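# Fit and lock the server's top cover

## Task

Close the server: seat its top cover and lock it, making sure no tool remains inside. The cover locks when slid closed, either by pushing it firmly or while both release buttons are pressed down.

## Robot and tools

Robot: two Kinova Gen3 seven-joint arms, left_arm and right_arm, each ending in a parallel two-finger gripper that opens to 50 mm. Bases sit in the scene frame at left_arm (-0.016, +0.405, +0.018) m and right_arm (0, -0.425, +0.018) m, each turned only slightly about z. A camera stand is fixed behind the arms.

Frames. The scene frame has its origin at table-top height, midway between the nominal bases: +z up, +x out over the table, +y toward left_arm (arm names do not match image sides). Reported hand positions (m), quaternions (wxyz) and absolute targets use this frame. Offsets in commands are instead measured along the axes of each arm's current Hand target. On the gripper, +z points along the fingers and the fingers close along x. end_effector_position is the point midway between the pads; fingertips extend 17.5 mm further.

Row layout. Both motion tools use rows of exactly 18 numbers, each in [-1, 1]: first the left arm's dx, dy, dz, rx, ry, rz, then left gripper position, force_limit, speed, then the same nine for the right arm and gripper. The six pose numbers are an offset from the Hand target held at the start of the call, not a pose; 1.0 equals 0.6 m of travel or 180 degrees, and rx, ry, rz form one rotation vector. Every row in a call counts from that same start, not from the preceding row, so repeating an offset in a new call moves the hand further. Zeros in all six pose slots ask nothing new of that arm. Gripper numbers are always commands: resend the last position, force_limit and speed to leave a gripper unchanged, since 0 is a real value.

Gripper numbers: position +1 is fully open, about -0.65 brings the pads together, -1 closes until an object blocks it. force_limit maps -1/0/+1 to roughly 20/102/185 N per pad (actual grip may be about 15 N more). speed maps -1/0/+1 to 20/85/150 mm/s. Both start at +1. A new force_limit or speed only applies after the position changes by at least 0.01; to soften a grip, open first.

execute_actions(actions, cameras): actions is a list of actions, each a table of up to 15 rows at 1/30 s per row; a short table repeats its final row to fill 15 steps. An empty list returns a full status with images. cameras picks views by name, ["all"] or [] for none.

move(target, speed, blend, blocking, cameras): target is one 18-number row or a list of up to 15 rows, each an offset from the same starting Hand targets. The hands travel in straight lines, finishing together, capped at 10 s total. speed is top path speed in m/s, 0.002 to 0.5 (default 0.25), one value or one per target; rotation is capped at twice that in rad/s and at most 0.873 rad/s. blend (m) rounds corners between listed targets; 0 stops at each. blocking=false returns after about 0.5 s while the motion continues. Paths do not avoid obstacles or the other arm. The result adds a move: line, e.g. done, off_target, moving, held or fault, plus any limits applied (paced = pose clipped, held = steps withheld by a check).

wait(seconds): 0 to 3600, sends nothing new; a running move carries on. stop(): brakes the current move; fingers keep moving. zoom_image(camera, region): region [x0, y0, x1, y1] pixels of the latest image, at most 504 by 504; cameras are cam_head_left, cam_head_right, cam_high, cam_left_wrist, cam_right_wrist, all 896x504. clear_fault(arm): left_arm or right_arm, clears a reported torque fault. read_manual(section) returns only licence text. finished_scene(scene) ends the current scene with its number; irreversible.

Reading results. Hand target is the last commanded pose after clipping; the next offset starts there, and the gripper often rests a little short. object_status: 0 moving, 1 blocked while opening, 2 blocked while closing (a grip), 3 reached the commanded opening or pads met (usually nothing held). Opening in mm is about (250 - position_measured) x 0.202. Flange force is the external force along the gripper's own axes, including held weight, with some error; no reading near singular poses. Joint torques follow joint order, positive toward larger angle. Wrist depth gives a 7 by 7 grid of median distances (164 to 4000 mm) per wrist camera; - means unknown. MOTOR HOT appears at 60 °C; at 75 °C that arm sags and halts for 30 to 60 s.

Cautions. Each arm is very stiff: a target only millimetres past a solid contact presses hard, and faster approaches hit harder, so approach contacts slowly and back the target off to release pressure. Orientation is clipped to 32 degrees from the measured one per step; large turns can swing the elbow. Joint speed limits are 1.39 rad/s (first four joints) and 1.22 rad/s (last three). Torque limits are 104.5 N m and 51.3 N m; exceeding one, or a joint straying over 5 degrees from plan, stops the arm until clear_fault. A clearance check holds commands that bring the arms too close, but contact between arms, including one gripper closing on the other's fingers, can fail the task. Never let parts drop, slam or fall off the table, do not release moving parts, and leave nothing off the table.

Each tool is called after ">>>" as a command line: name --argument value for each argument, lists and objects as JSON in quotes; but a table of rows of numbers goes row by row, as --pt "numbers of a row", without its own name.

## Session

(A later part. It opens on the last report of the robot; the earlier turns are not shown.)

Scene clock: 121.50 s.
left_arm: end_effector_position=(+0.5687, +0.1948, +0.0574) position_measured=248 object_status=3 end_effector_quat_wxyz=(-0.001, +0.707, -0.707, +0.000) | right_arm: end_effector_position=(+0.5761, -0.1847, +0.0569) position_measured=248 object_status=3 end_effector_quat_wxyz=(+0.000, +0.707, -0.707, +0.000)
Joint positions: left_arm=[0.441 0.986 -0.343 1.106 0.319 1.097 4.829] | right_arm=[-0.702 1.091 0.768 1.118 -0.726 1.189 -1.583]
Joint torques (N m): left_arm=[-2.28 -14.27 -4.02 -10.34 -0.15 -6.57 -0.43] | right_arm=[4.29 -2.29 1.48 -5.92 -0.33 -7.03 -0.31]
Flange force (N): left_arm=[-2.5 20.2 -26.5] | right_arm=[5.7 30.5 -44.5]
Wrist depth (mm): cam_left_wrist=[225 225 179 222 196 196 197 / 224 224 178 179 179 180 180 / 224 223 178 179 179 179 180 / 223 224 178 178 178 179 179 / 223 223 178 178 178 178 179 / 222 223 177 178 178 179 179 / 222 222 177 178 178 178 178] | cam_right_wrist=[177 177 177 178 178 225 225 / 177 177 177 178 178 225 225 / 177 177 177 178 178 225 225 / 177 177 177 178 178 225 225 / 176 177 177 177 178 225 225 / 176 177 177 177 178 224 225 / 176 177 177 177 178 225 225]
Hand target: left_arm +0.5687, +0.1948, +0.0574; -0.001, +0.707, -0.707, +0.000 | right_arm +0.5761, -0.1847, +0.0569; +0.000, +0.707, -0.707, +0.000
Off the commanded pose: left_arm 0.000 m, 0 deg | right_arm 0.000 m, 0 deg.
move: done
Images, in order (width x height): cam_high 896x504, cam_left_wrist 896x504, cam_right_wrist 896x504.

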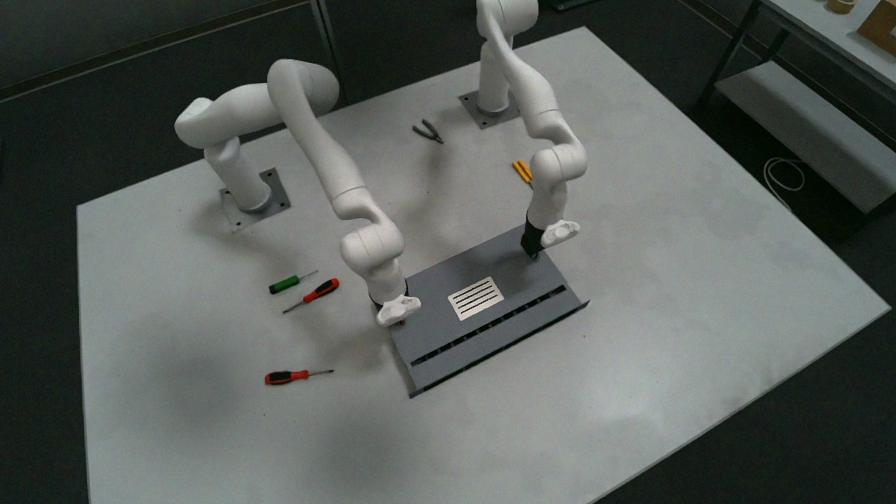

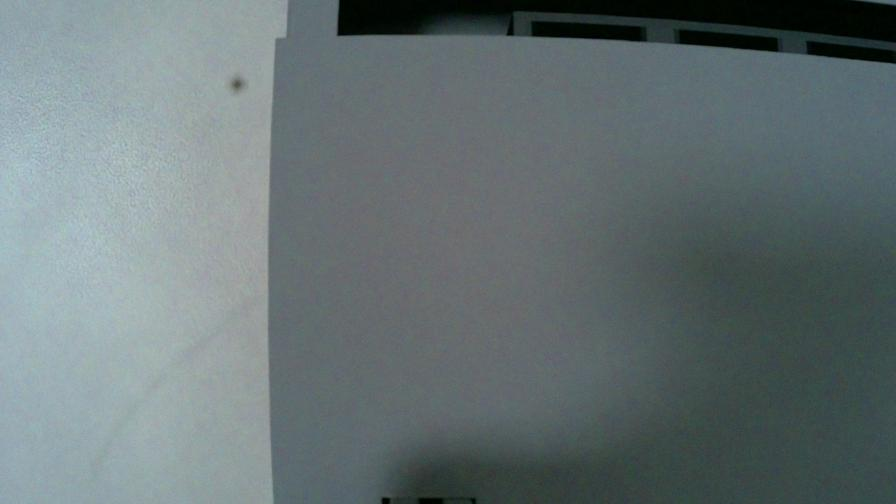

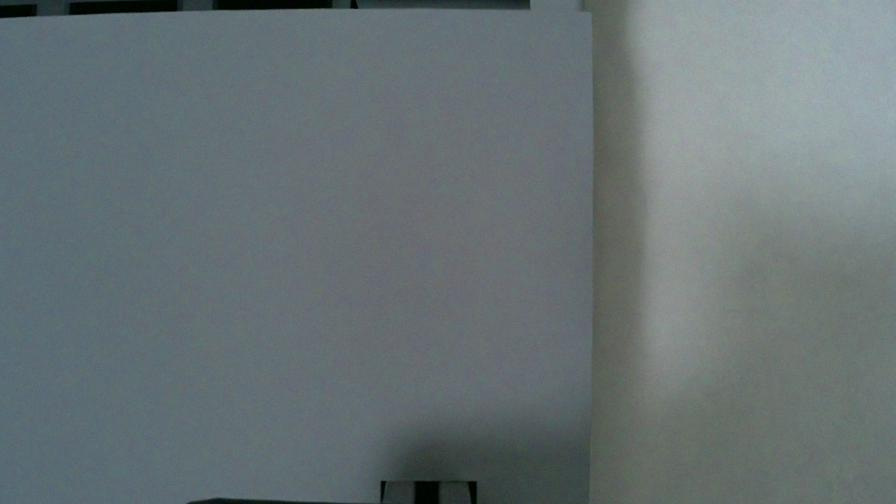

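>>> move --pt "0 0.006 0 0 0 0 -0.64 0 0 0 0.006 0 0 0 0 -0.64 0 0" --pt "0 0.006 -0.155 0 0 0 -0.64 0 0 0 0.006 -0.155 0 0 0 -0.64 0 0" --speed '[0.03,0.12]' --cameras '["all"]'

>>> zoom_image --camera "cam_right_wrist" --region '[300, 0, 640, 200]'

>>> zoom_image --camera "cam_head_right" --region '[350, 220, 570, 330]'

>>> zoom_image --camera "cam_left_wrist" --region '[250, 0, 590, 200]'

Scene clock: 123.30 s.
left_arm: end_effector_position=(+0.5650, +0.1947, +0.1504) position_measured=248 object_status=3 end_effector_quat_wxyz=(-0.001, +0.707, -0.707, +0.000) | right_arm: end_effector_position=(+0.5724, -0.1847, +0.1499) position_measured=248 object_status=3 end_effector_quat_wxyz=(+0.000, +0.707, -0.707, +0.000)
Joint positions: left_arm=[0.444 0.877 -0.361 1.018 0.285 1.289 4.858] | right_arm=[-0.706 0.981 0.816 1.031 -0.667 1.366 -1.633]
Joint torques (N m): left_arm=[0.53 -24.67 -2.59 -9.07 0.05 -0.33 -0.29] | right_arm=[0.29 -25.84 5.08 -9.37 0.39 0.26 -0.23]
Flange force (N): left_arm=[-0.4 0.7 -1.7] | right_arm=[3.5 8.9 5.7]
Wrist depth (mm): cam_left_wrist=[317 318 318 272 272 273 274 / 316 316 316 288 272 288 274 / 315 316 270 270 271 272 273 / 314 315 269 270 271 271 272 / 313 315 270 269 270 271 271 / 313 314 268 269 269 270 270 / 313 312 313 268 269 269 270] | cam_right_wrist=[309 310 284 269 316 317 317 / 267 268 269 269 316 318 318 / 267 268 268 269 316 316 318 / 267 268 269 269 315 316 318 / 267 268 268 269 316 317 317 / 267 268 268 269 315 316 317 / 267 268 268 269 316 316 318]
Hand target: left_arm +0.5650, +0.1947, +0.1504; -0.001, +0.707, -0.707, +0.000 | right_arm +0.5724, -0.1847, +0.1499; +0.000, +0.707, -0.707, +0.000
Off the commanded pose: left_arm 0.000 m, 0 deg | right_arm 0.000 m, 0 deg.
move: done

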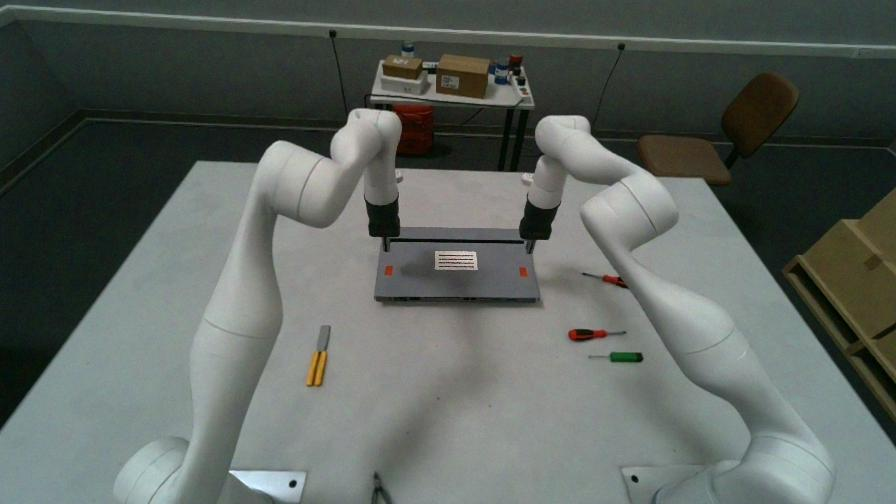

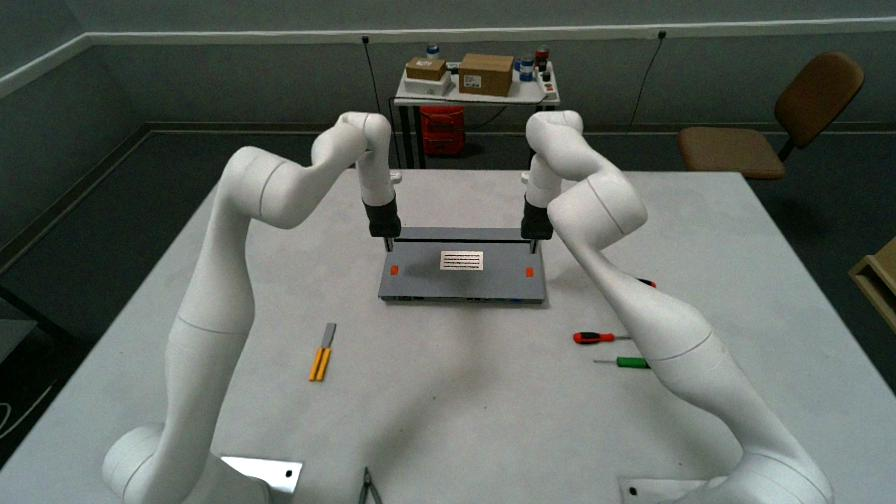

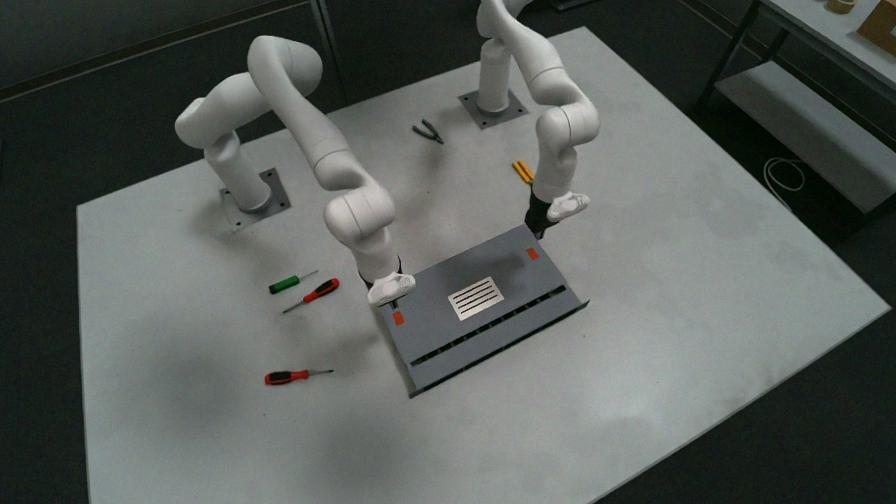

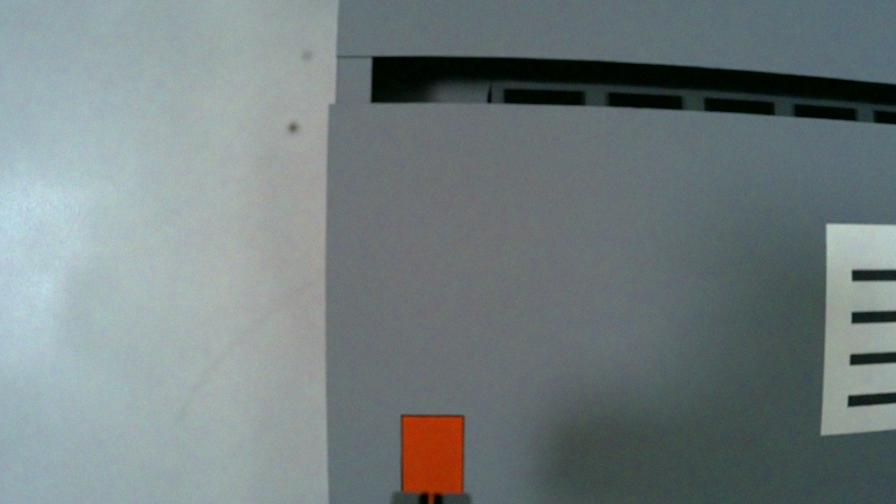

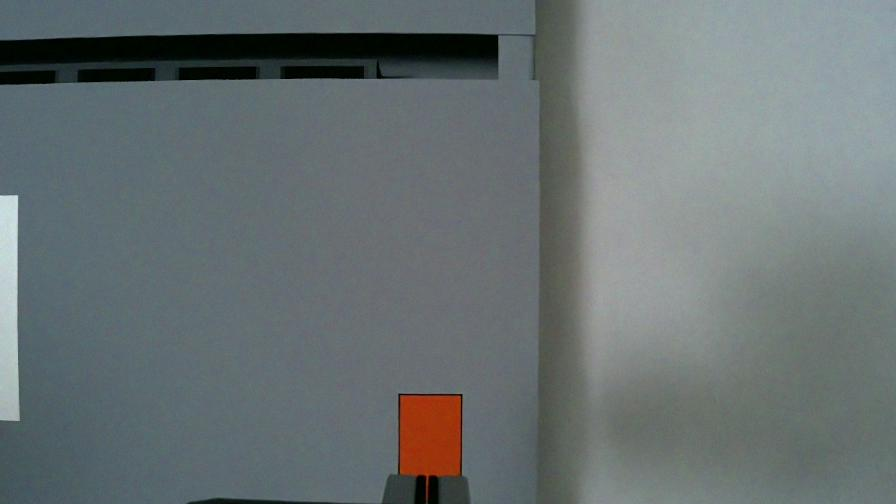

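Scaled by 1.482 from the camera's image (finer frame: 1280x720).

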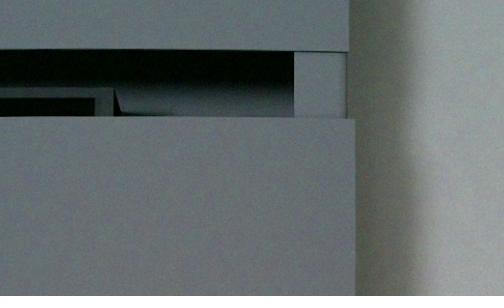

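Scaled by 2.291 from the camera's image (finer frame: 1280x720).

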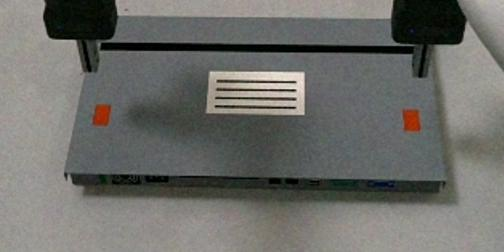

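Scaled by 1.482 from the camera's image (finer frame: 1280x720).

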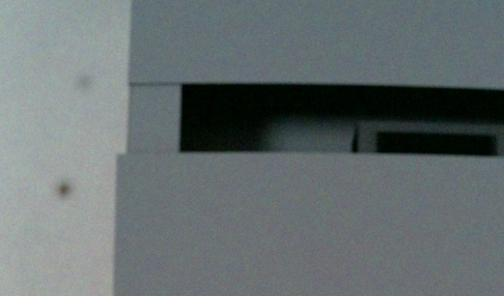

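>>> move --pt "0 0 0.12 0 0 0 -0.64 0 0 0 0 0.12 0 0 0 -0.64 0 0" --pt "0 0 0.1575 0 0 0 -0.64 0 0 0 0 0.1525 0 0 0 -0.64 0 0" --speed '[0.12,0.03]'

>>> move --pt "0 -0.01 0 0 0 0 -0.64 0 0 0 -0.01 0 0 0 0 -0.64 0 0" --speed 0.02

>>> move --pt "0 -0.0083 0 0 0 0 -0.64 0 0 0 -0.0083 0 0 0 0 -0.64 0 0" --speed 0.02 --cameras '["cam_left_wrist","cam_right_wrist"]'

Scene clock: 125.77 s.
left_arm: end_effector_position=(+0.5652, +0.1947, +0.0561) position_measured=248 object_status=3 end_effector_quat_wxyz=(-0.001, +0.707, -0.707, +0.000) | right_arm: end_effector_position=(+0.5725, -0.1848, +0.0584) position_measured=248 object_status=3 end_effector_quat_wxyz=(+0.000, +0.707, -0.707, +0.000)
Joint positions: left_arm=[0.445 0.981 -0.343 1.125 0.32 1.084 4.827] | right_arm=[-0.709 1.083 0.769 1.134 -0.725 1.183 -1.58]
Joint torques (N m): left_arm=[0.18 -4.33 -0.64 -3.9 0.69 -4.63 -0.27] | right_arm=[0.42 -19.74 3.44 -7.17 0.04 -0.74 -0.16]
Flange force (N): left_arm=[-4.0 11.9 -41.1] | right_arm=[4.2 11.2 -8.4]
Wrist depth (mm): cam_left_wrist=[225 226 179 222 180 197 197 / 224 225 179 179 180 180 180 / 224 224 179 179 179 180 180 / 223 224 178 178 179 179 179 / 222 223 178 178 178 179 179 / 222 223 177 178 178 178 179 / 222 222 177 177 177 178 178] | cam_right_wrist=[177 177 178 178 178 225 226 / 177 177 178 178 178 226 226 / 177 177 178 178 178 225 226 / 177 177 178 178 178 225 226 / 177 177 178 178 178 225 226 / 177 177 177 178 178 225 225 / 177 177 177 178 178 226 225]
Hand target: left_arm +0.5651, +0.1948, +0.0559; -0.001, +0.707, -0.707, +0.000 | right_arm +0.5725, -0.1848, +0.0584; +0.000, +0.707, -0.707, +0.000
Off the commanded pose: left_arm 0.000 m, 0 deg | right_arm 0.000 m, 0 deg.
move: done

Scene clock: 126.37 s.
left_arm: end_effector_position=(+0.5711, +0.1948, +0.0559) position_measured=248 object_status=3 end_effector_quat_wxyz=(-0.001, +0.707, -0.707, +0.000) | right_arm: end_effector_position=(+0.5784, -0.1847, +0.0584) position_measured=248 object_status=3 end_effector_quat_wxyz=(+0.000, +0.707, -0.707, +0.000)
Joint positions: left_arm=[0.438 0.993 -0.342 1.095 0.319 1.1 4.829] | right_arm=[-0.697 1.094 0.768 1.105 -0.725 1.197 -1.586]
Joint torques (N m): left_arm=[-2.1 -2.12 -2.48 -5.68 0.05 -7.47 -0.34] | right_arm=[2.87 -20.58 5.97 -11.72 -0.51 -5.67 -0.24]
Flange force (N): left_arm=[-3.2 20.6 -47.7] | right_arm=[6.2 26.1 -12.2]
Wrist depth (mm): cam_left_wrist=[225 226 179 221 196 197 197 / 224 224 179 179 180 180 180 / 224 224 178 179 179 180 180 / 223 223 178 179 179 179 179 / 223 224 178 178 178 179 179 / 222 223 177 178 178 178 179 / 222 222 177 177 178 178 178] | cam_right_wrist=[177 177 177 178 178 225 225 / 177 177 177 178 178 225 225 / 177 177 177 177 178 225 225 / 177 177 177 178 178 225 225 / 176 177 177 177 178 224 225 / 177 177 177 177 177 225 225 / 176 177 177 177 178 225 225]
Hand target: left_arm +0.5712, +0.1948, +0.0559; -0.001, +0.707, -0.707, +0.000 | right_arm +0.5785, -0.1847, +0.0584; +0.000, +0.707, -0.707, +0.000
Off the commanded pose: left_arm 0.000 m, 0 deg | right_arm 0.000 m, 0 deg.
move: done

Scene clock: 126.93 s.
left_arm: end_effector_position=(+0.5761, +0.1948, +0.0559) position_measured=248 object_status=3 end_effector_quat_wxyz=(-0.001, +0.707, -0.707, +0.000) | right_arm: end_effector_position=(+0.5835, -0.1847, +0.0584) position_measured=248 object_status=3 end_effector_quat_wxyz=(+0.000, +0.707, -0.707, +0.000)
Joint positions: left_arm=[0.433 1.004 -0.341 1.07 0.319 1.114 4.831] | right_arm=[-0.687 1.103 0.768 1.08 -0.725 1.208 -1.592]
Joint torques (N m): left_arm=[-1.8 -2.81 -2.29 -4.61 -0.03 -6.34 -0.31] | right_arm=[3.35 -21.31 6.39 -11.82 -0.28 -5.42 -0.32]
Flange force (N): left_arm=[-2.4 17.0 -45.3] | right_arm=[6.2 27.7 -10.5]
Wrist depth (mm): cam_left_wrist=[225 225 179 222 196 197 197 / 224 225 179 179 179 180 180 / 223 224 179 179 179 180 180 / 223 223 178 179 178 179 179 / 223 223 178 178 178 179 179 / 222 223 177 178 178 178 178 / 222 222 177 177 178 178 178] | cam_right_wrist=[177 177 177 178 178 225 225 / 176 177 177 178 178 225 225 / 177 177 177 178 178 225 225 / 176 177 177 177 178 225 225 / 177 177 177 178 178 225 225 / 176 177 177 177 178 225 225 / 176 177 177 177 178 225 225]
Hand target: left_arm +0.5761, +0.1948, +0.0559; -0.001, +0.707, -0.707, +0.000 | right_arm +0.5835, -0.1847, +0.0584; +0.000, +0.707, -0.707, +0.000
Off the commanded pose: left_arm 0.000 m, 0 deg | right_arm 0.000 m, 0 deg.
move: done

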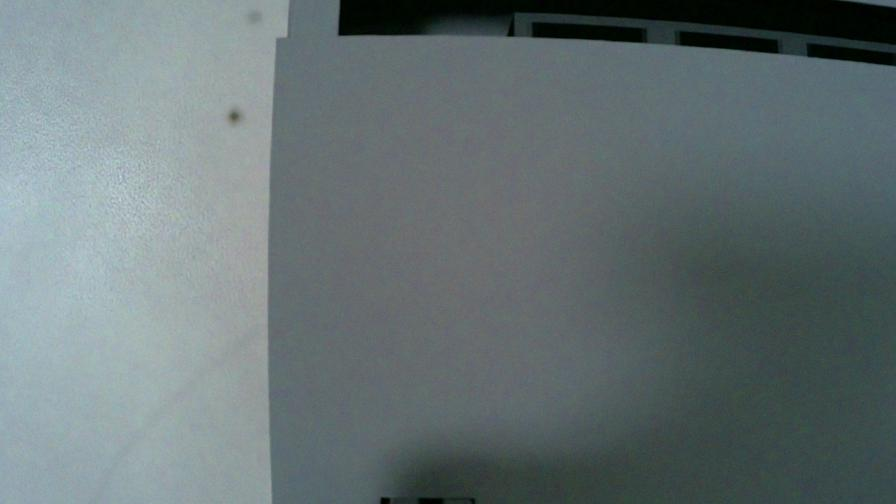

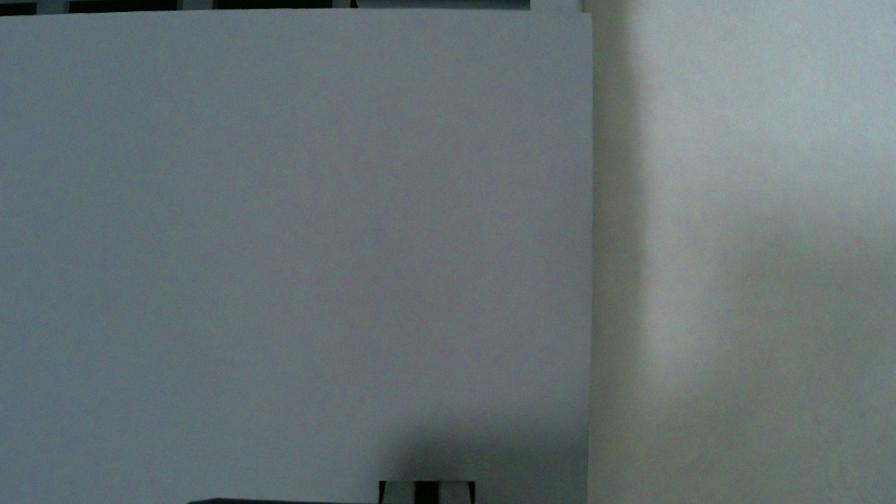

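>>> move --pt "0 0.002 0 0 0 0 -0.64 0 0 0 0.002 0.0022 0 0 0 -0.64 0 0" --speed 0.02

>>> move --pt "0 -0.0117 0 0 0 0 -0.64 0 0 0 -0.0117 0 0 0 0 -0.64 0 0" --speed 0.03 --cameras '["cam_left_wrist","cam_right_wrist"]'

Scene clock: 127.57 s.
left_arm: end_effector_position=(+0.5750, +0.1948, +0.0559) position_measured=248 object_status=3 end_effector_quat_wxyz=(-0.001, +0.707, -0.707, +0.000) | right_arm: end_effector_position=(+0.5824, -0.1847, +0.0572) position_measured=248 object_status=3 end_effector_quat_wxyz=(-0.001, +0.707, -0.707, +0.000)
Joint positions: left_arm=[0.434 1.001 -0.341 1.076 0.319 1.11 4.831] | right_arm=[-0.69 1.102 0.767 1.087 -0.725 1.203 -1.59]
Joint torques (N m): left_arm=[-0.06 -3.58 -0.87 1.21 -0.31 -0.58 -0.33] | right_arm=[0.89 -7.67 -0.04 -4.07 -0.41 -2.38 -0.31]
Flange force (N): left_arm=[0.9 -0.3 -37.4] | right_arm=[5.6 16.2 -31.2]
Wrist depth (mm): cam_left_wrist=[225 225 179 222 196 197 224 / 224 225 179 179 180 180 181 / 224 225 179 179 179 180 180 / 223 224 178 179 179 180 180 / 223 223 178 178 179 179 179 / 222 223 177 178 178 178 179 / 222 222 177 177 178 178 178] | cam_right_wrist=[177 177 178 178 178 225 225 / 177 177 178 178 178 225 226 / 177 177 177 178 178 225 226 / 177 177 177 178 178 225 225 / 177 177 177 178 178 224 225 / 176 177 177 177 178 224 225 / 176 177 177 177 178 225 225]
Hand target: left_arm +0.5749, +0.1948, +0.0559; -0.001, +0.707, -0.707, +0.000 | right_arm +0.5823, -0.1847, +0.0571; +0.000, +0.707, -0.707, +0.000
Off the commanded pose: left_arm 0.000 m, 0 deg | right_arm 0.000 m, 0 deg.
move: done

Scene clock: 128.13 s.
left_arm: end_effector_position=(+0.5819, +0.1948, +0.0559) position_measured=248 object_status=3 end_effector_quat_wxyz=(-0.001, +0.707, -0.707, +0.000) | right_arm: end_effector_position=(+0.5893, -0.1847, +0.0571) position_measured=248 object_status=3 end_effector_quat_wxyz=(+0.000, +0.707, -0.707, +0.000)
Joint positions: left_arm=[0.426 1.017 -0.341 1.04 0.318 1.13 4.834] | right_arm=[-0.675 1.115 0.767 1.051 -0.725 1.22 -1.598]
Joint torques (N m): left_arm=[-1.34 -2.5 -1.85 -5.71 0.28 -7.33 -0.46] | right_arm=[3.59 -5.32 1.54 -6.76 -0.7 -6.75 -0.45]
Flange force (N): left_arm=[-4.2 20.6 -46.9] | right_arm=[7.0 30.4 -39.3]
Wrist depth (mm): cam_left_wrist=[225 225 179 222 196 196 197 / 224 225 179 179 179 180 180 / 223 224 179 178 179 180 179 / 223 223 178 178 179 179 180 / 223 223 178 178 178 179 179 / 222 222 177 178 178 179 179 / 222 222 177 177 177 178 178] | cam_right_wrist=[177 177 178 178 178 225 225 / 177 177 177 178 178 225 226 / 177 177 177 178 178 225 225 / 177 177 177 177 178 225 225 / 177 177 177 177 178 224 225 / 176 177 177 177 177 225 225 / 176 177 177 177 178 224 225]
Hand target: left_arm +0.5820, +0.1948, +0.0559; -0.001, +0.707, -0.707, +0.000 | right_arm +0.5893, -0.1847, +0.0571; +0.000, +0.707, -0.707, +0.000
Off the commanded pose: left_arm 0.000 m, 0 deg | right_arm 0.000 m, 0 deg.
move: done

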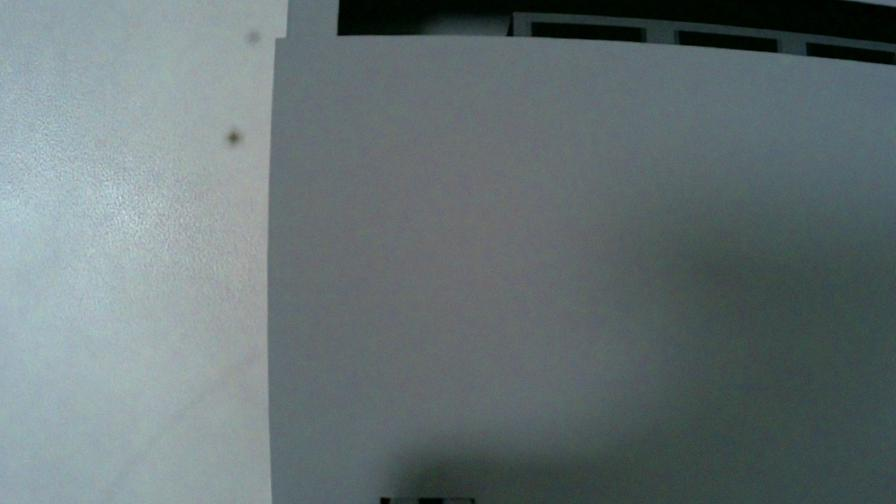

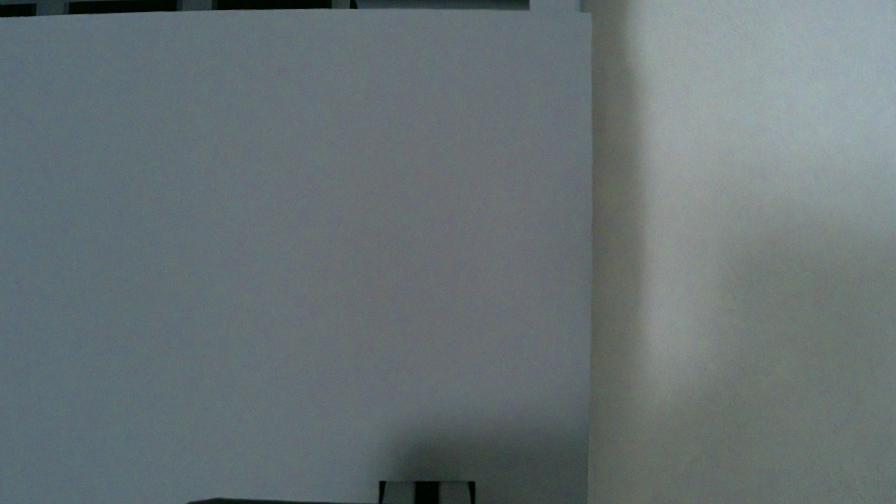

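>>> move --pt "0 0.003 -0.0027 0 0 0 -0.64 0 0 0 0.003 -0.0023 0 0 0 -0.64 0 0" --speed 0.02

>>> move --pt "0 -0.0083 0 0 0 0 -0.64 0 0 0 -0.0083 0 0 0 0 -0.64 0 0" --speed 0.02 --cameras '["cam_left_wrist","cam_right_wrist"]'

Scene clock: 129.00 s.
left_arm: end_effector_position=(+0.5801, +0.1948, +0.0575) position_measured=248 object_status=3 end_effector_quat_wxyz=(-0.001, +0.707, -0.707, +0.000) | right_arm: end_effector_position=(+0.5875, -0.1848, +0.0584) position_measured=248 object_status=3 end_effector_quat_wxyz=(+0.000, +0.707, -0.707, +0.000)
Joint positions: left_arm=[0.428 1.011 -0.341 1.049 0.317 1.128 4.833] | right_arm=[-0.679 1.11 0.768 1.059 -0.724 1.218 -1.597]
Joint torques (N m): left_arm=[0.96 -16.48 -1.37 -2.89 -0.07 1 -0.29] | right_arm=[-0.58 -19.32 2.12 -5.15 0.21 1.36 -0.24]
Flange force (N): left_arm=[0.6 -4.3 -15.1] | right_arm=[3.8 6.0 -7.6]
Wrist depth (mm): cam_left_wrist=[225 225 179 222 196 197 197 / 224 225 179 179 179 180 181 / 224 224 178 179 179 180 180 / 223 224 178 178 179 179 180 / 223 223 178 178 178 179 179 / 223 223 177 178 178 179 179 / 222 222 177 177 178 178 178] | cam_right_wrist=[177 178 178 178 179 225 226 / 177 177 178 178 178 225 226 / 177 177 178 178 178 225 226 / 177 177 178 178 178 225 225 / 177 177 178 178 178 225 226 / 177 177 177 178 178 225 226 / 177 177 177 178 178 225 225]
Hand target: left_arm +0.5802, +0.1948, +0.0576; -0.001, +0.707, -0.707, +0.000 | right_arm +0.5875, -0.1847, +0.0585; +0.000, +0.707, -0.707, +0.000
Off the commanded pose: left_arm 0.000 m, 0 deg | right_arm 0.000 m, 0 deg.
move: done

Scene clock: 129.57 s.
left_arm: end_effector_position=(+0.5851, +0.1948, +0.0576) position_measured=248 object_status=3 end_effector_quat_wxyz=(-0.001, +0.707, -0.707, +0.000) | right_arm: end_effector_position=(+0.5925, -0.1847, +0.0585) position_measured=248 object_status=3 end_effector_quat_wxyz=(+0.000, +0.707, -0.707, +0.000)
Joint positions: left_arm=[0.422 1.022 -0.341 1.023 0.317 1.142 4.835] | right_arm=[-0.669 1.12 0.767 1.033 -0.724 1.23 -1.603]
Joint torques (N m): left_arm=[-0.77 -16.69 -2.86 -8.17 0.04 -3.87 -0.34] | right_arm=[2.94 -21.59 5.92 -10.33 0.11 -4.07 -0.31]
Flange force (N): left_arm=[-1.9 11.1 -20.3] | right_arm=[5.0 23.3 -9.0]
Wrist depth (mm): cam_left_wrist=[225 225 179 222 196 221 223 / 224 224 179 179 179 180 180 / 224 224 179 179 179 179 180 / 223 224 178 178 179 179 179 / 222 223 178 178 178 179 179 / 222 223 177 178 178 178 178 / 221 222 177 178 178 178 178] | cam_right_wrist=[177 177 177 178 178 225 226 / 177 177 177 178 178 225 225 / 177 177 177 178 178 225 225 / 177 177 177 178 178 225 225 / 177 177 177 178 178 225 225 / 177 177 177 178 178 225 225 / 177 177 177 177 178 224 225]
Hand target: left_arm +0.5851, +0.1948, +0.0576; -0.001, +0.707, -0.707, +0.000 | right_arm +0.5925, -0.1847, +0.0585; +0.000, +0.707, -0.707, +0.000
Off the commanded pose: left_arm 0.000 m, 0 deg | right_arm 0.000 m, 0 deg.
move: done

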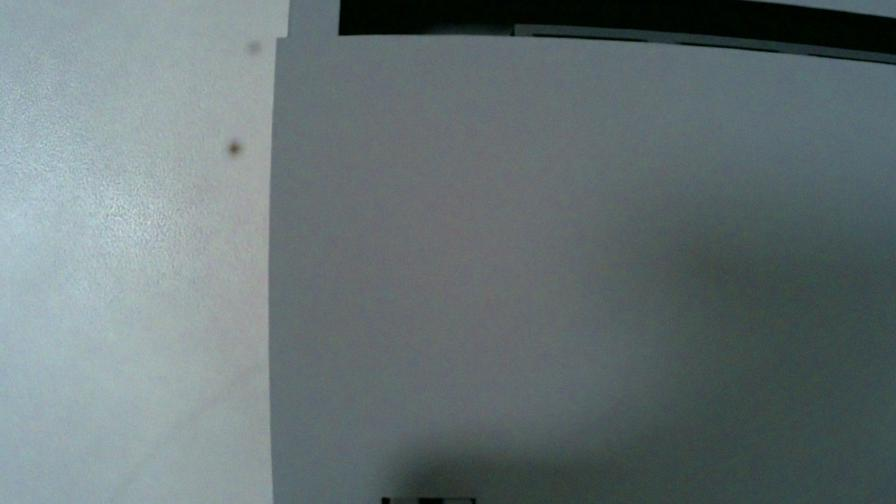

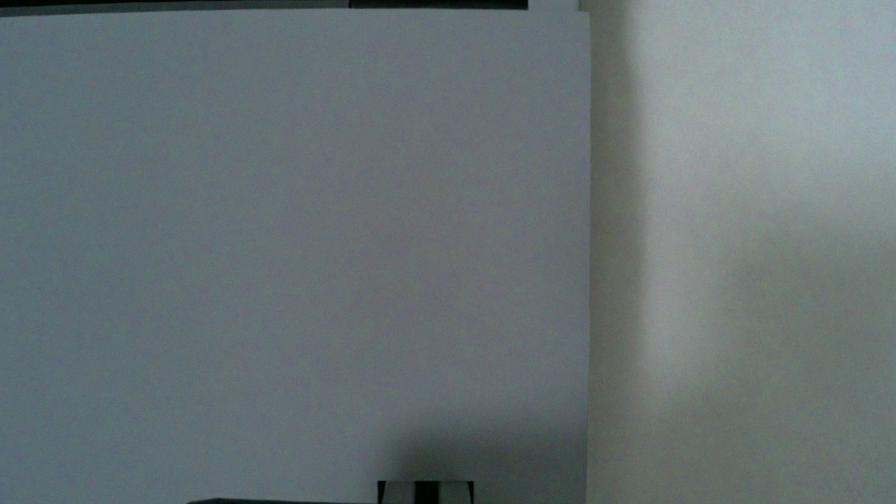

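The gap is closing: lighter pressing lets it slide. Continue.

>>> move --pt "0 -0.01 0 0 0 0 -0.64 0 0 0 -0.01 0 0 0 0 -0.64 0 0" --speed 0.02

>>> move --pt "0 -0.01 0 0 0 0 -0.64 0 0 0 -0.01 0 0 0 0 -0.64 0 0" --speed 0.02 --cameras '["cam_left_wrist","cam_right_wrist","cam_high"]'

>>> zoom_image --camera "cam_high" --region '[340, 180, 600, 400]'

Scene clock: 130.33 s.
left_arm: end_effector_position=(+0.5911, +0.1948, +0.0576) position_measured=248 object_status=3 end_effector_quat_wxyz=(-0.001, +0.707, -0.707, +0.000) | right_arm: end_effector_position=(+0.5985, -0.1847, +0.0585) position_measured=248 object_status=3 end_effector_quat_wxyz=(+0.000, +0.707, -0.707, +0.000)
Joint positions: left_arm=[0.415 1.036 -0.34 0.99 0.317 1.159 4.838] | right_arm=[-0.656 1.131 0.767 1.001 -0.724 1.245 -1.611]
Joint torques (N m): left_arm=[-0.5 -16.82 -2.56 -8.52 0.18 -4.1 -0.32] | right_arm=[3.25 -21.73 6.06 -10.57 0.17 -4.54 -0.3]
Flange force (N): left_arm=[-2.8 12.3 -20.6] | right_arm=[5.0 24.8 -9.5]
Wrist depth (mm): cam_left_wrist=[224 225 179 179 180 180 181 / 224 224 179 179 179 180 180 / 224 224 178 179 179 179 180 / 223 223 178 178 178 179 179 / 223 223 178 178 178 179 179 / 222 223 177 178 178 178 178 / 222 223 177 177 178 178 178] | cam_right_wrist=[177 177 178 178 178 225 226 / 177 177 178 178 178 225 226 / 177 177 177 178 178 225 225 / 176 177 177 177 178 225 225 / 177 177 177 177 178 224 225 / 177 177 177 178 178 225 225 / 176 177 177 177 178 225 225]
Hand target: left_arm +0.5911, +0.1948, +0.0576; -0.001, +0.707, -0.707, +0.000 | right_arm +0.5985, -0.1847, +0.0585; +0.000, +0.707, -0.707, +0.000
Off the commanded pose: left_arm 0.000 m, 0 deg | right_arm 0.000 m, 0 deg.
move: done

Scene clock: 130.97 s.
left_arm: end_effector_position=(+0.5971, +0.1948, +0.0576) position_measured=248 object_status=3 end_effector_quat_wxyz=(-0.001, +0.707, -0.707, +0.000) | right_arm: end_effector_position=(+0.6045, -0.1847, +0.0585) position_measured=248 object_status=3 end_effector_quat_wxyz=(+0.000, +0.707, -0.707, +0.000)
Joint positions: left_arm=[0.408 1.05 -0.339 0.957 0.316 1.177 4.841] | right_arm=[-0.643 1.143 0.767 0.968 -0.725 1.26 -1.619]
Joint torques (N m): left_arm=[-0.62 -16.84 -2.59 -8.67 0.12 -4.47 -0.39] | right_arm=[3.32 -21.8 6 -10.57 0.18 -4.64 -0.32]
Flange force (N): left_arm=[-2.5 12.6 -21.3] | right_arm=[5.2 25.7 -9.8]
Wrist depth (mm): cam_left_wrist=[225 225 179 179 180 180 181 / 224 225 179 179 179 180 180 / 223 224 178 179 179 179 180 / 223 224 178 179 179 179 179 / 223 223 178 178 178 179 179 / 222 222 177 178 178 178 179 / 222 222 177 177 178 178 178] | cam_right_wrist=[177 177 177 178 178 225 225 / 177 177 177 178 178 225 225 / 176 177 178 178 178 224 225 / 177 177 177 178 178 225 225 / 177 177 177 178 178 225 225 / 177 177 177 177 178 225 225 / 176 177 177 177 178 224 225]
Hand target: left_arm +0.5971, +0.1948, +0.0576; -0.001, +0.707, -0.707, +0.000 | right_arm +0.6045, -0.1847, +0.0585; +0.000, +0.707, -0.707, +0.000
Off the commanded pose: left_arm 0.000 m, 0 deg | right_arm 0.000 m, 0 deg.
move: done
Images, in order (width x height): cam_high 896x504, cam_left_wrist 896x504, cam_right_wrist 896x504.

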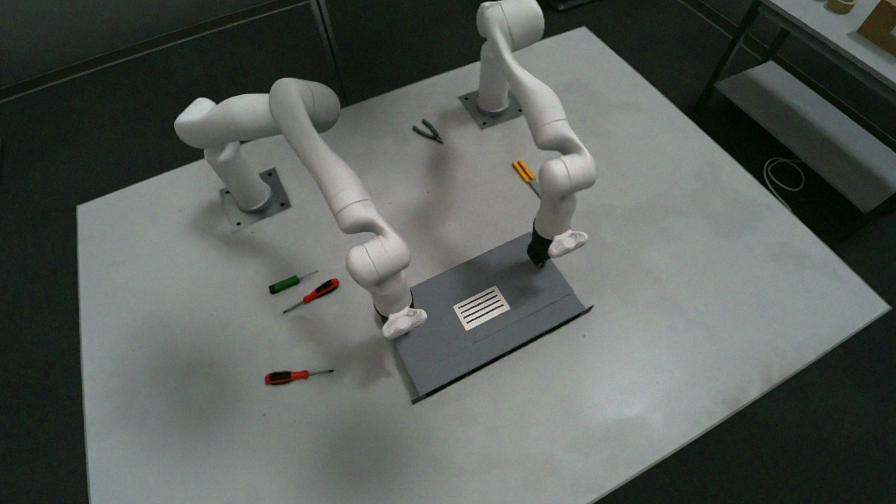

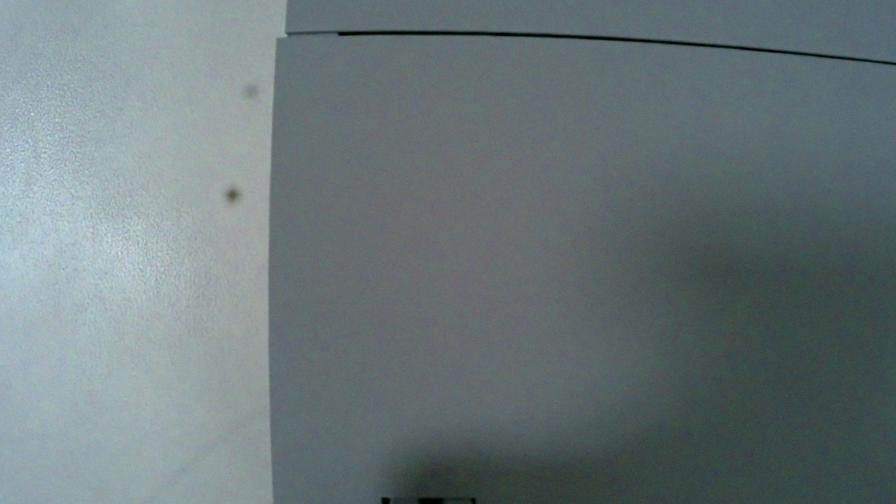

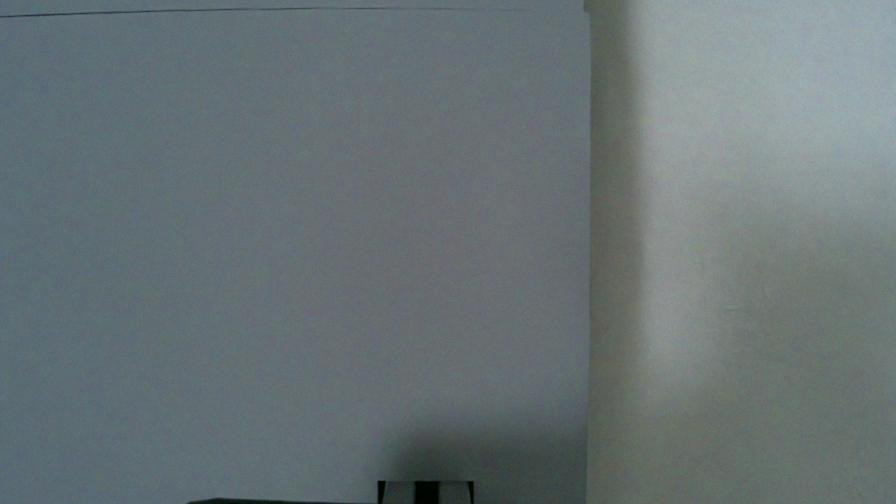

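Scaled by 1.938 from the camera's image (finer frame: 1280x720).

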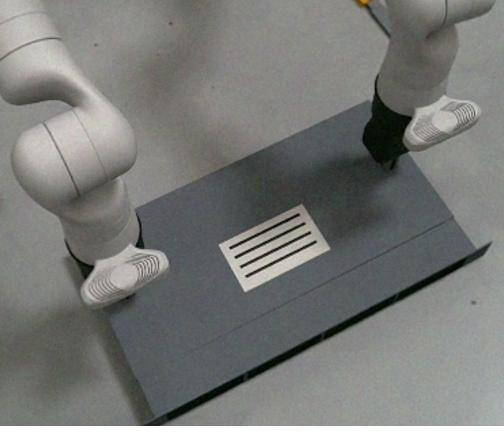

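>>> move --pt "0 -0.005 0 0 0 0 -0.64 0 0 0 -0.003 0 0 0 0 -0.64 0 0" --speed 0.02

>>> move --pt "0 -0.006 0 0 0 0 -0.64 0 0 0 -0.003 0 0 0 0 -0.64 0 0" --speed 0.02 --cameras '["cam_left_wrist","cam_right_wrist"]'

Scene clock: 131.60 s.
left_arm: end_effector_position=(+0.6001, +0.1948, +0.0576) position_measured=248 object_status=3 end_effector_quat_wxyz=(-0.001, +0.707, -0.707, +0.000) | right_arm: end_effector_position=(+0.6063, -0.1847, +0.0585) position_measured=248 object_status=3 end_effector_quat_wxyz=(+0.000, +0.707, -0.707, +0.000)
Joint positions: left_arm=[0.404 1.057 -0.339 0.94 0.316 1.186 4.842] | right_arm=[-0.639 1.147 0.767 0.958 -0.725 1.264 -1.621]
Joint torques (N m): left_arm=[-1.6 -16.22 -3.28 -10.44 0.05 -6.27 -0.4] | right_arm=[2.2 -22.58 5.27 -9.26 0.32 -2.78 -0.27]
Flange force (N): left_arm=[-3.5 20.2 -24.0] | right_arm=[4.4 19.3 -6.9]
Wrist depth (mm): cam_left_wrist=[224 225 179 179 179 180 180 / 224 224 178 179 179 180 180 / 224 224 178 179 179 179 180 / 223 223 178 178 179 179 179 / 223 223 178 178 178 179 179 / 222 223 177 178 178 178 179 / 222 222 177 177 178 178 178] | cam_right_wrist=[177 177 177 178 178 225 226 / 177 177 177 178 178 225 226 / 177 177 177 178 178 225 225 / 177 177 177 178 178 225 225 / 177 177 177 178 178 224 225 / 176 177 177 177 178 225 225 / 176 177 177 177 177 224 225]
Hand target: left_arm +0.6001, +0.1948, +0.0576; -0.001, +0.707, -0.707, +0.000 | right_arm +0.6063, -0.1847, +0.0585; +0.000, +0.707, -0.707, +0.000
Off the commanded pose: left_arm 0.000 m, 0 deg | right_arm 0.000 m, 0 deg.
move: done

Scene clock: 132.10 s.
left_arm: end_effector_position=(+0.6037, +0.1948, +0.0576) position_measured=248 object_status=3 end_effector_quat_wxyz=(-0.001, +0.707, -0.707, +0.000) | right_arm: end_effector_position=(+0.6081, -0.1847, +0.0585) position_measured=248 object_status=3 end_effector_quat_wxyz=(+0.000, +0.707, -0.707, +0.000)
Joint positions: left_arm=[0.4 1.066 -0.338 0.919 0.315 1.198 4.844] | right_arm=[-0.635 1.151 0.766 0.948 -0.725 1.269 -1.624]
Joint torques (N m): left_arm=[-1.79 -16.11 -3.35 -10.84 0.04 -6.76 -0.43] | right_arm=[2.05 -22.65 5.05 -9.22 0.3 -2.6 -0.19]
Flange force (N): left_arm=[-3.7 21.9 -24.8] | right_arm=[4.5 19.3 -6.7]
Wrist depth (mm): cam_left_wrist=[224 225 179 179 180 180 180 / 224 224 179 179 179 180 180 / 224 224 178 179 179 179 180 / 223 223 178 178 178 179 179 / 223 223 177 178 178 178 179 / 222 222 177 178 178 178 179 / 222 222 177 177 177 178 178] | cam_right_wrist=[177 177 178 178 178 225 225 / 177 177 177 178 178 225 226 / 177 177 177 178 178 225 225 / 177 177 177 178 178 225 226 / 177 177 177 178 178 225 225 / 177 177 177 177 178 225 225 / 176 177 177 177 178 225 225]
Hand target: left_arm +0.6037, +0.1948, +0.0576; -0.001, +0.707, -0.707, +0.000 | right_arm +0.6081, -0.1847, +0.0585; +0.000, +0.707, -0.707, +0.000
Off the commanded pose: left_arm 0.000 m, 0 deg | right_arm 0.000 m, 0 deg.
move: done

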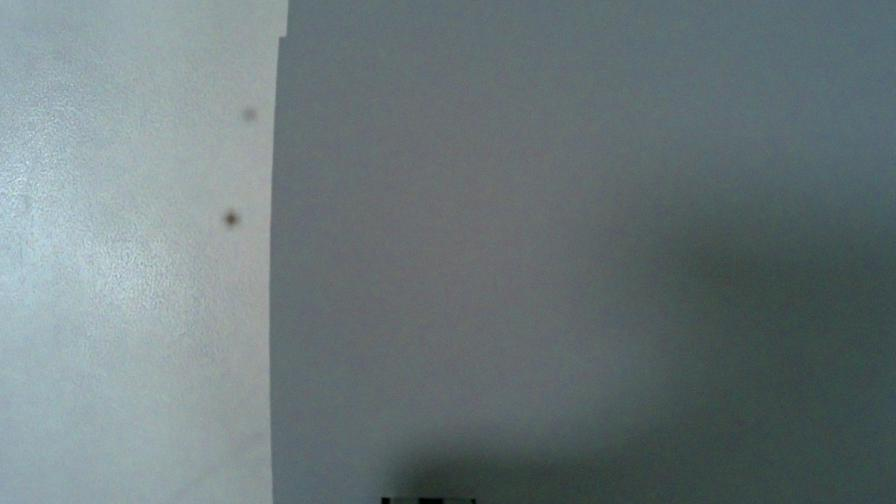

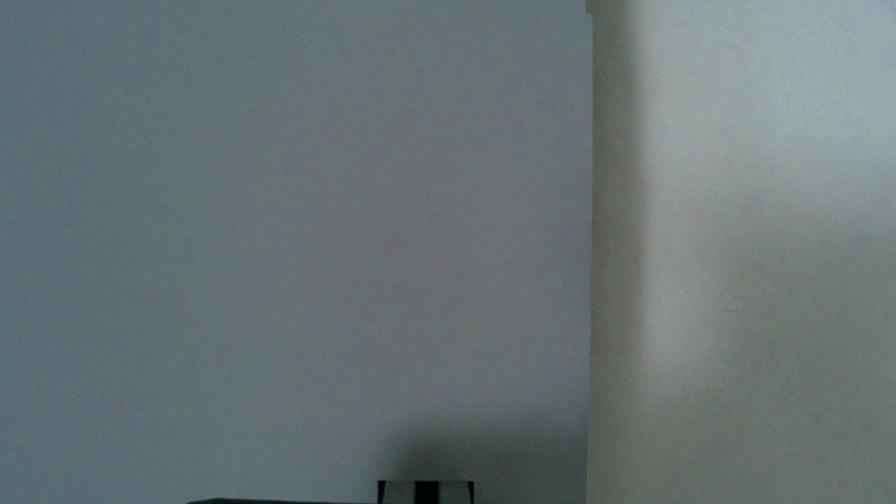

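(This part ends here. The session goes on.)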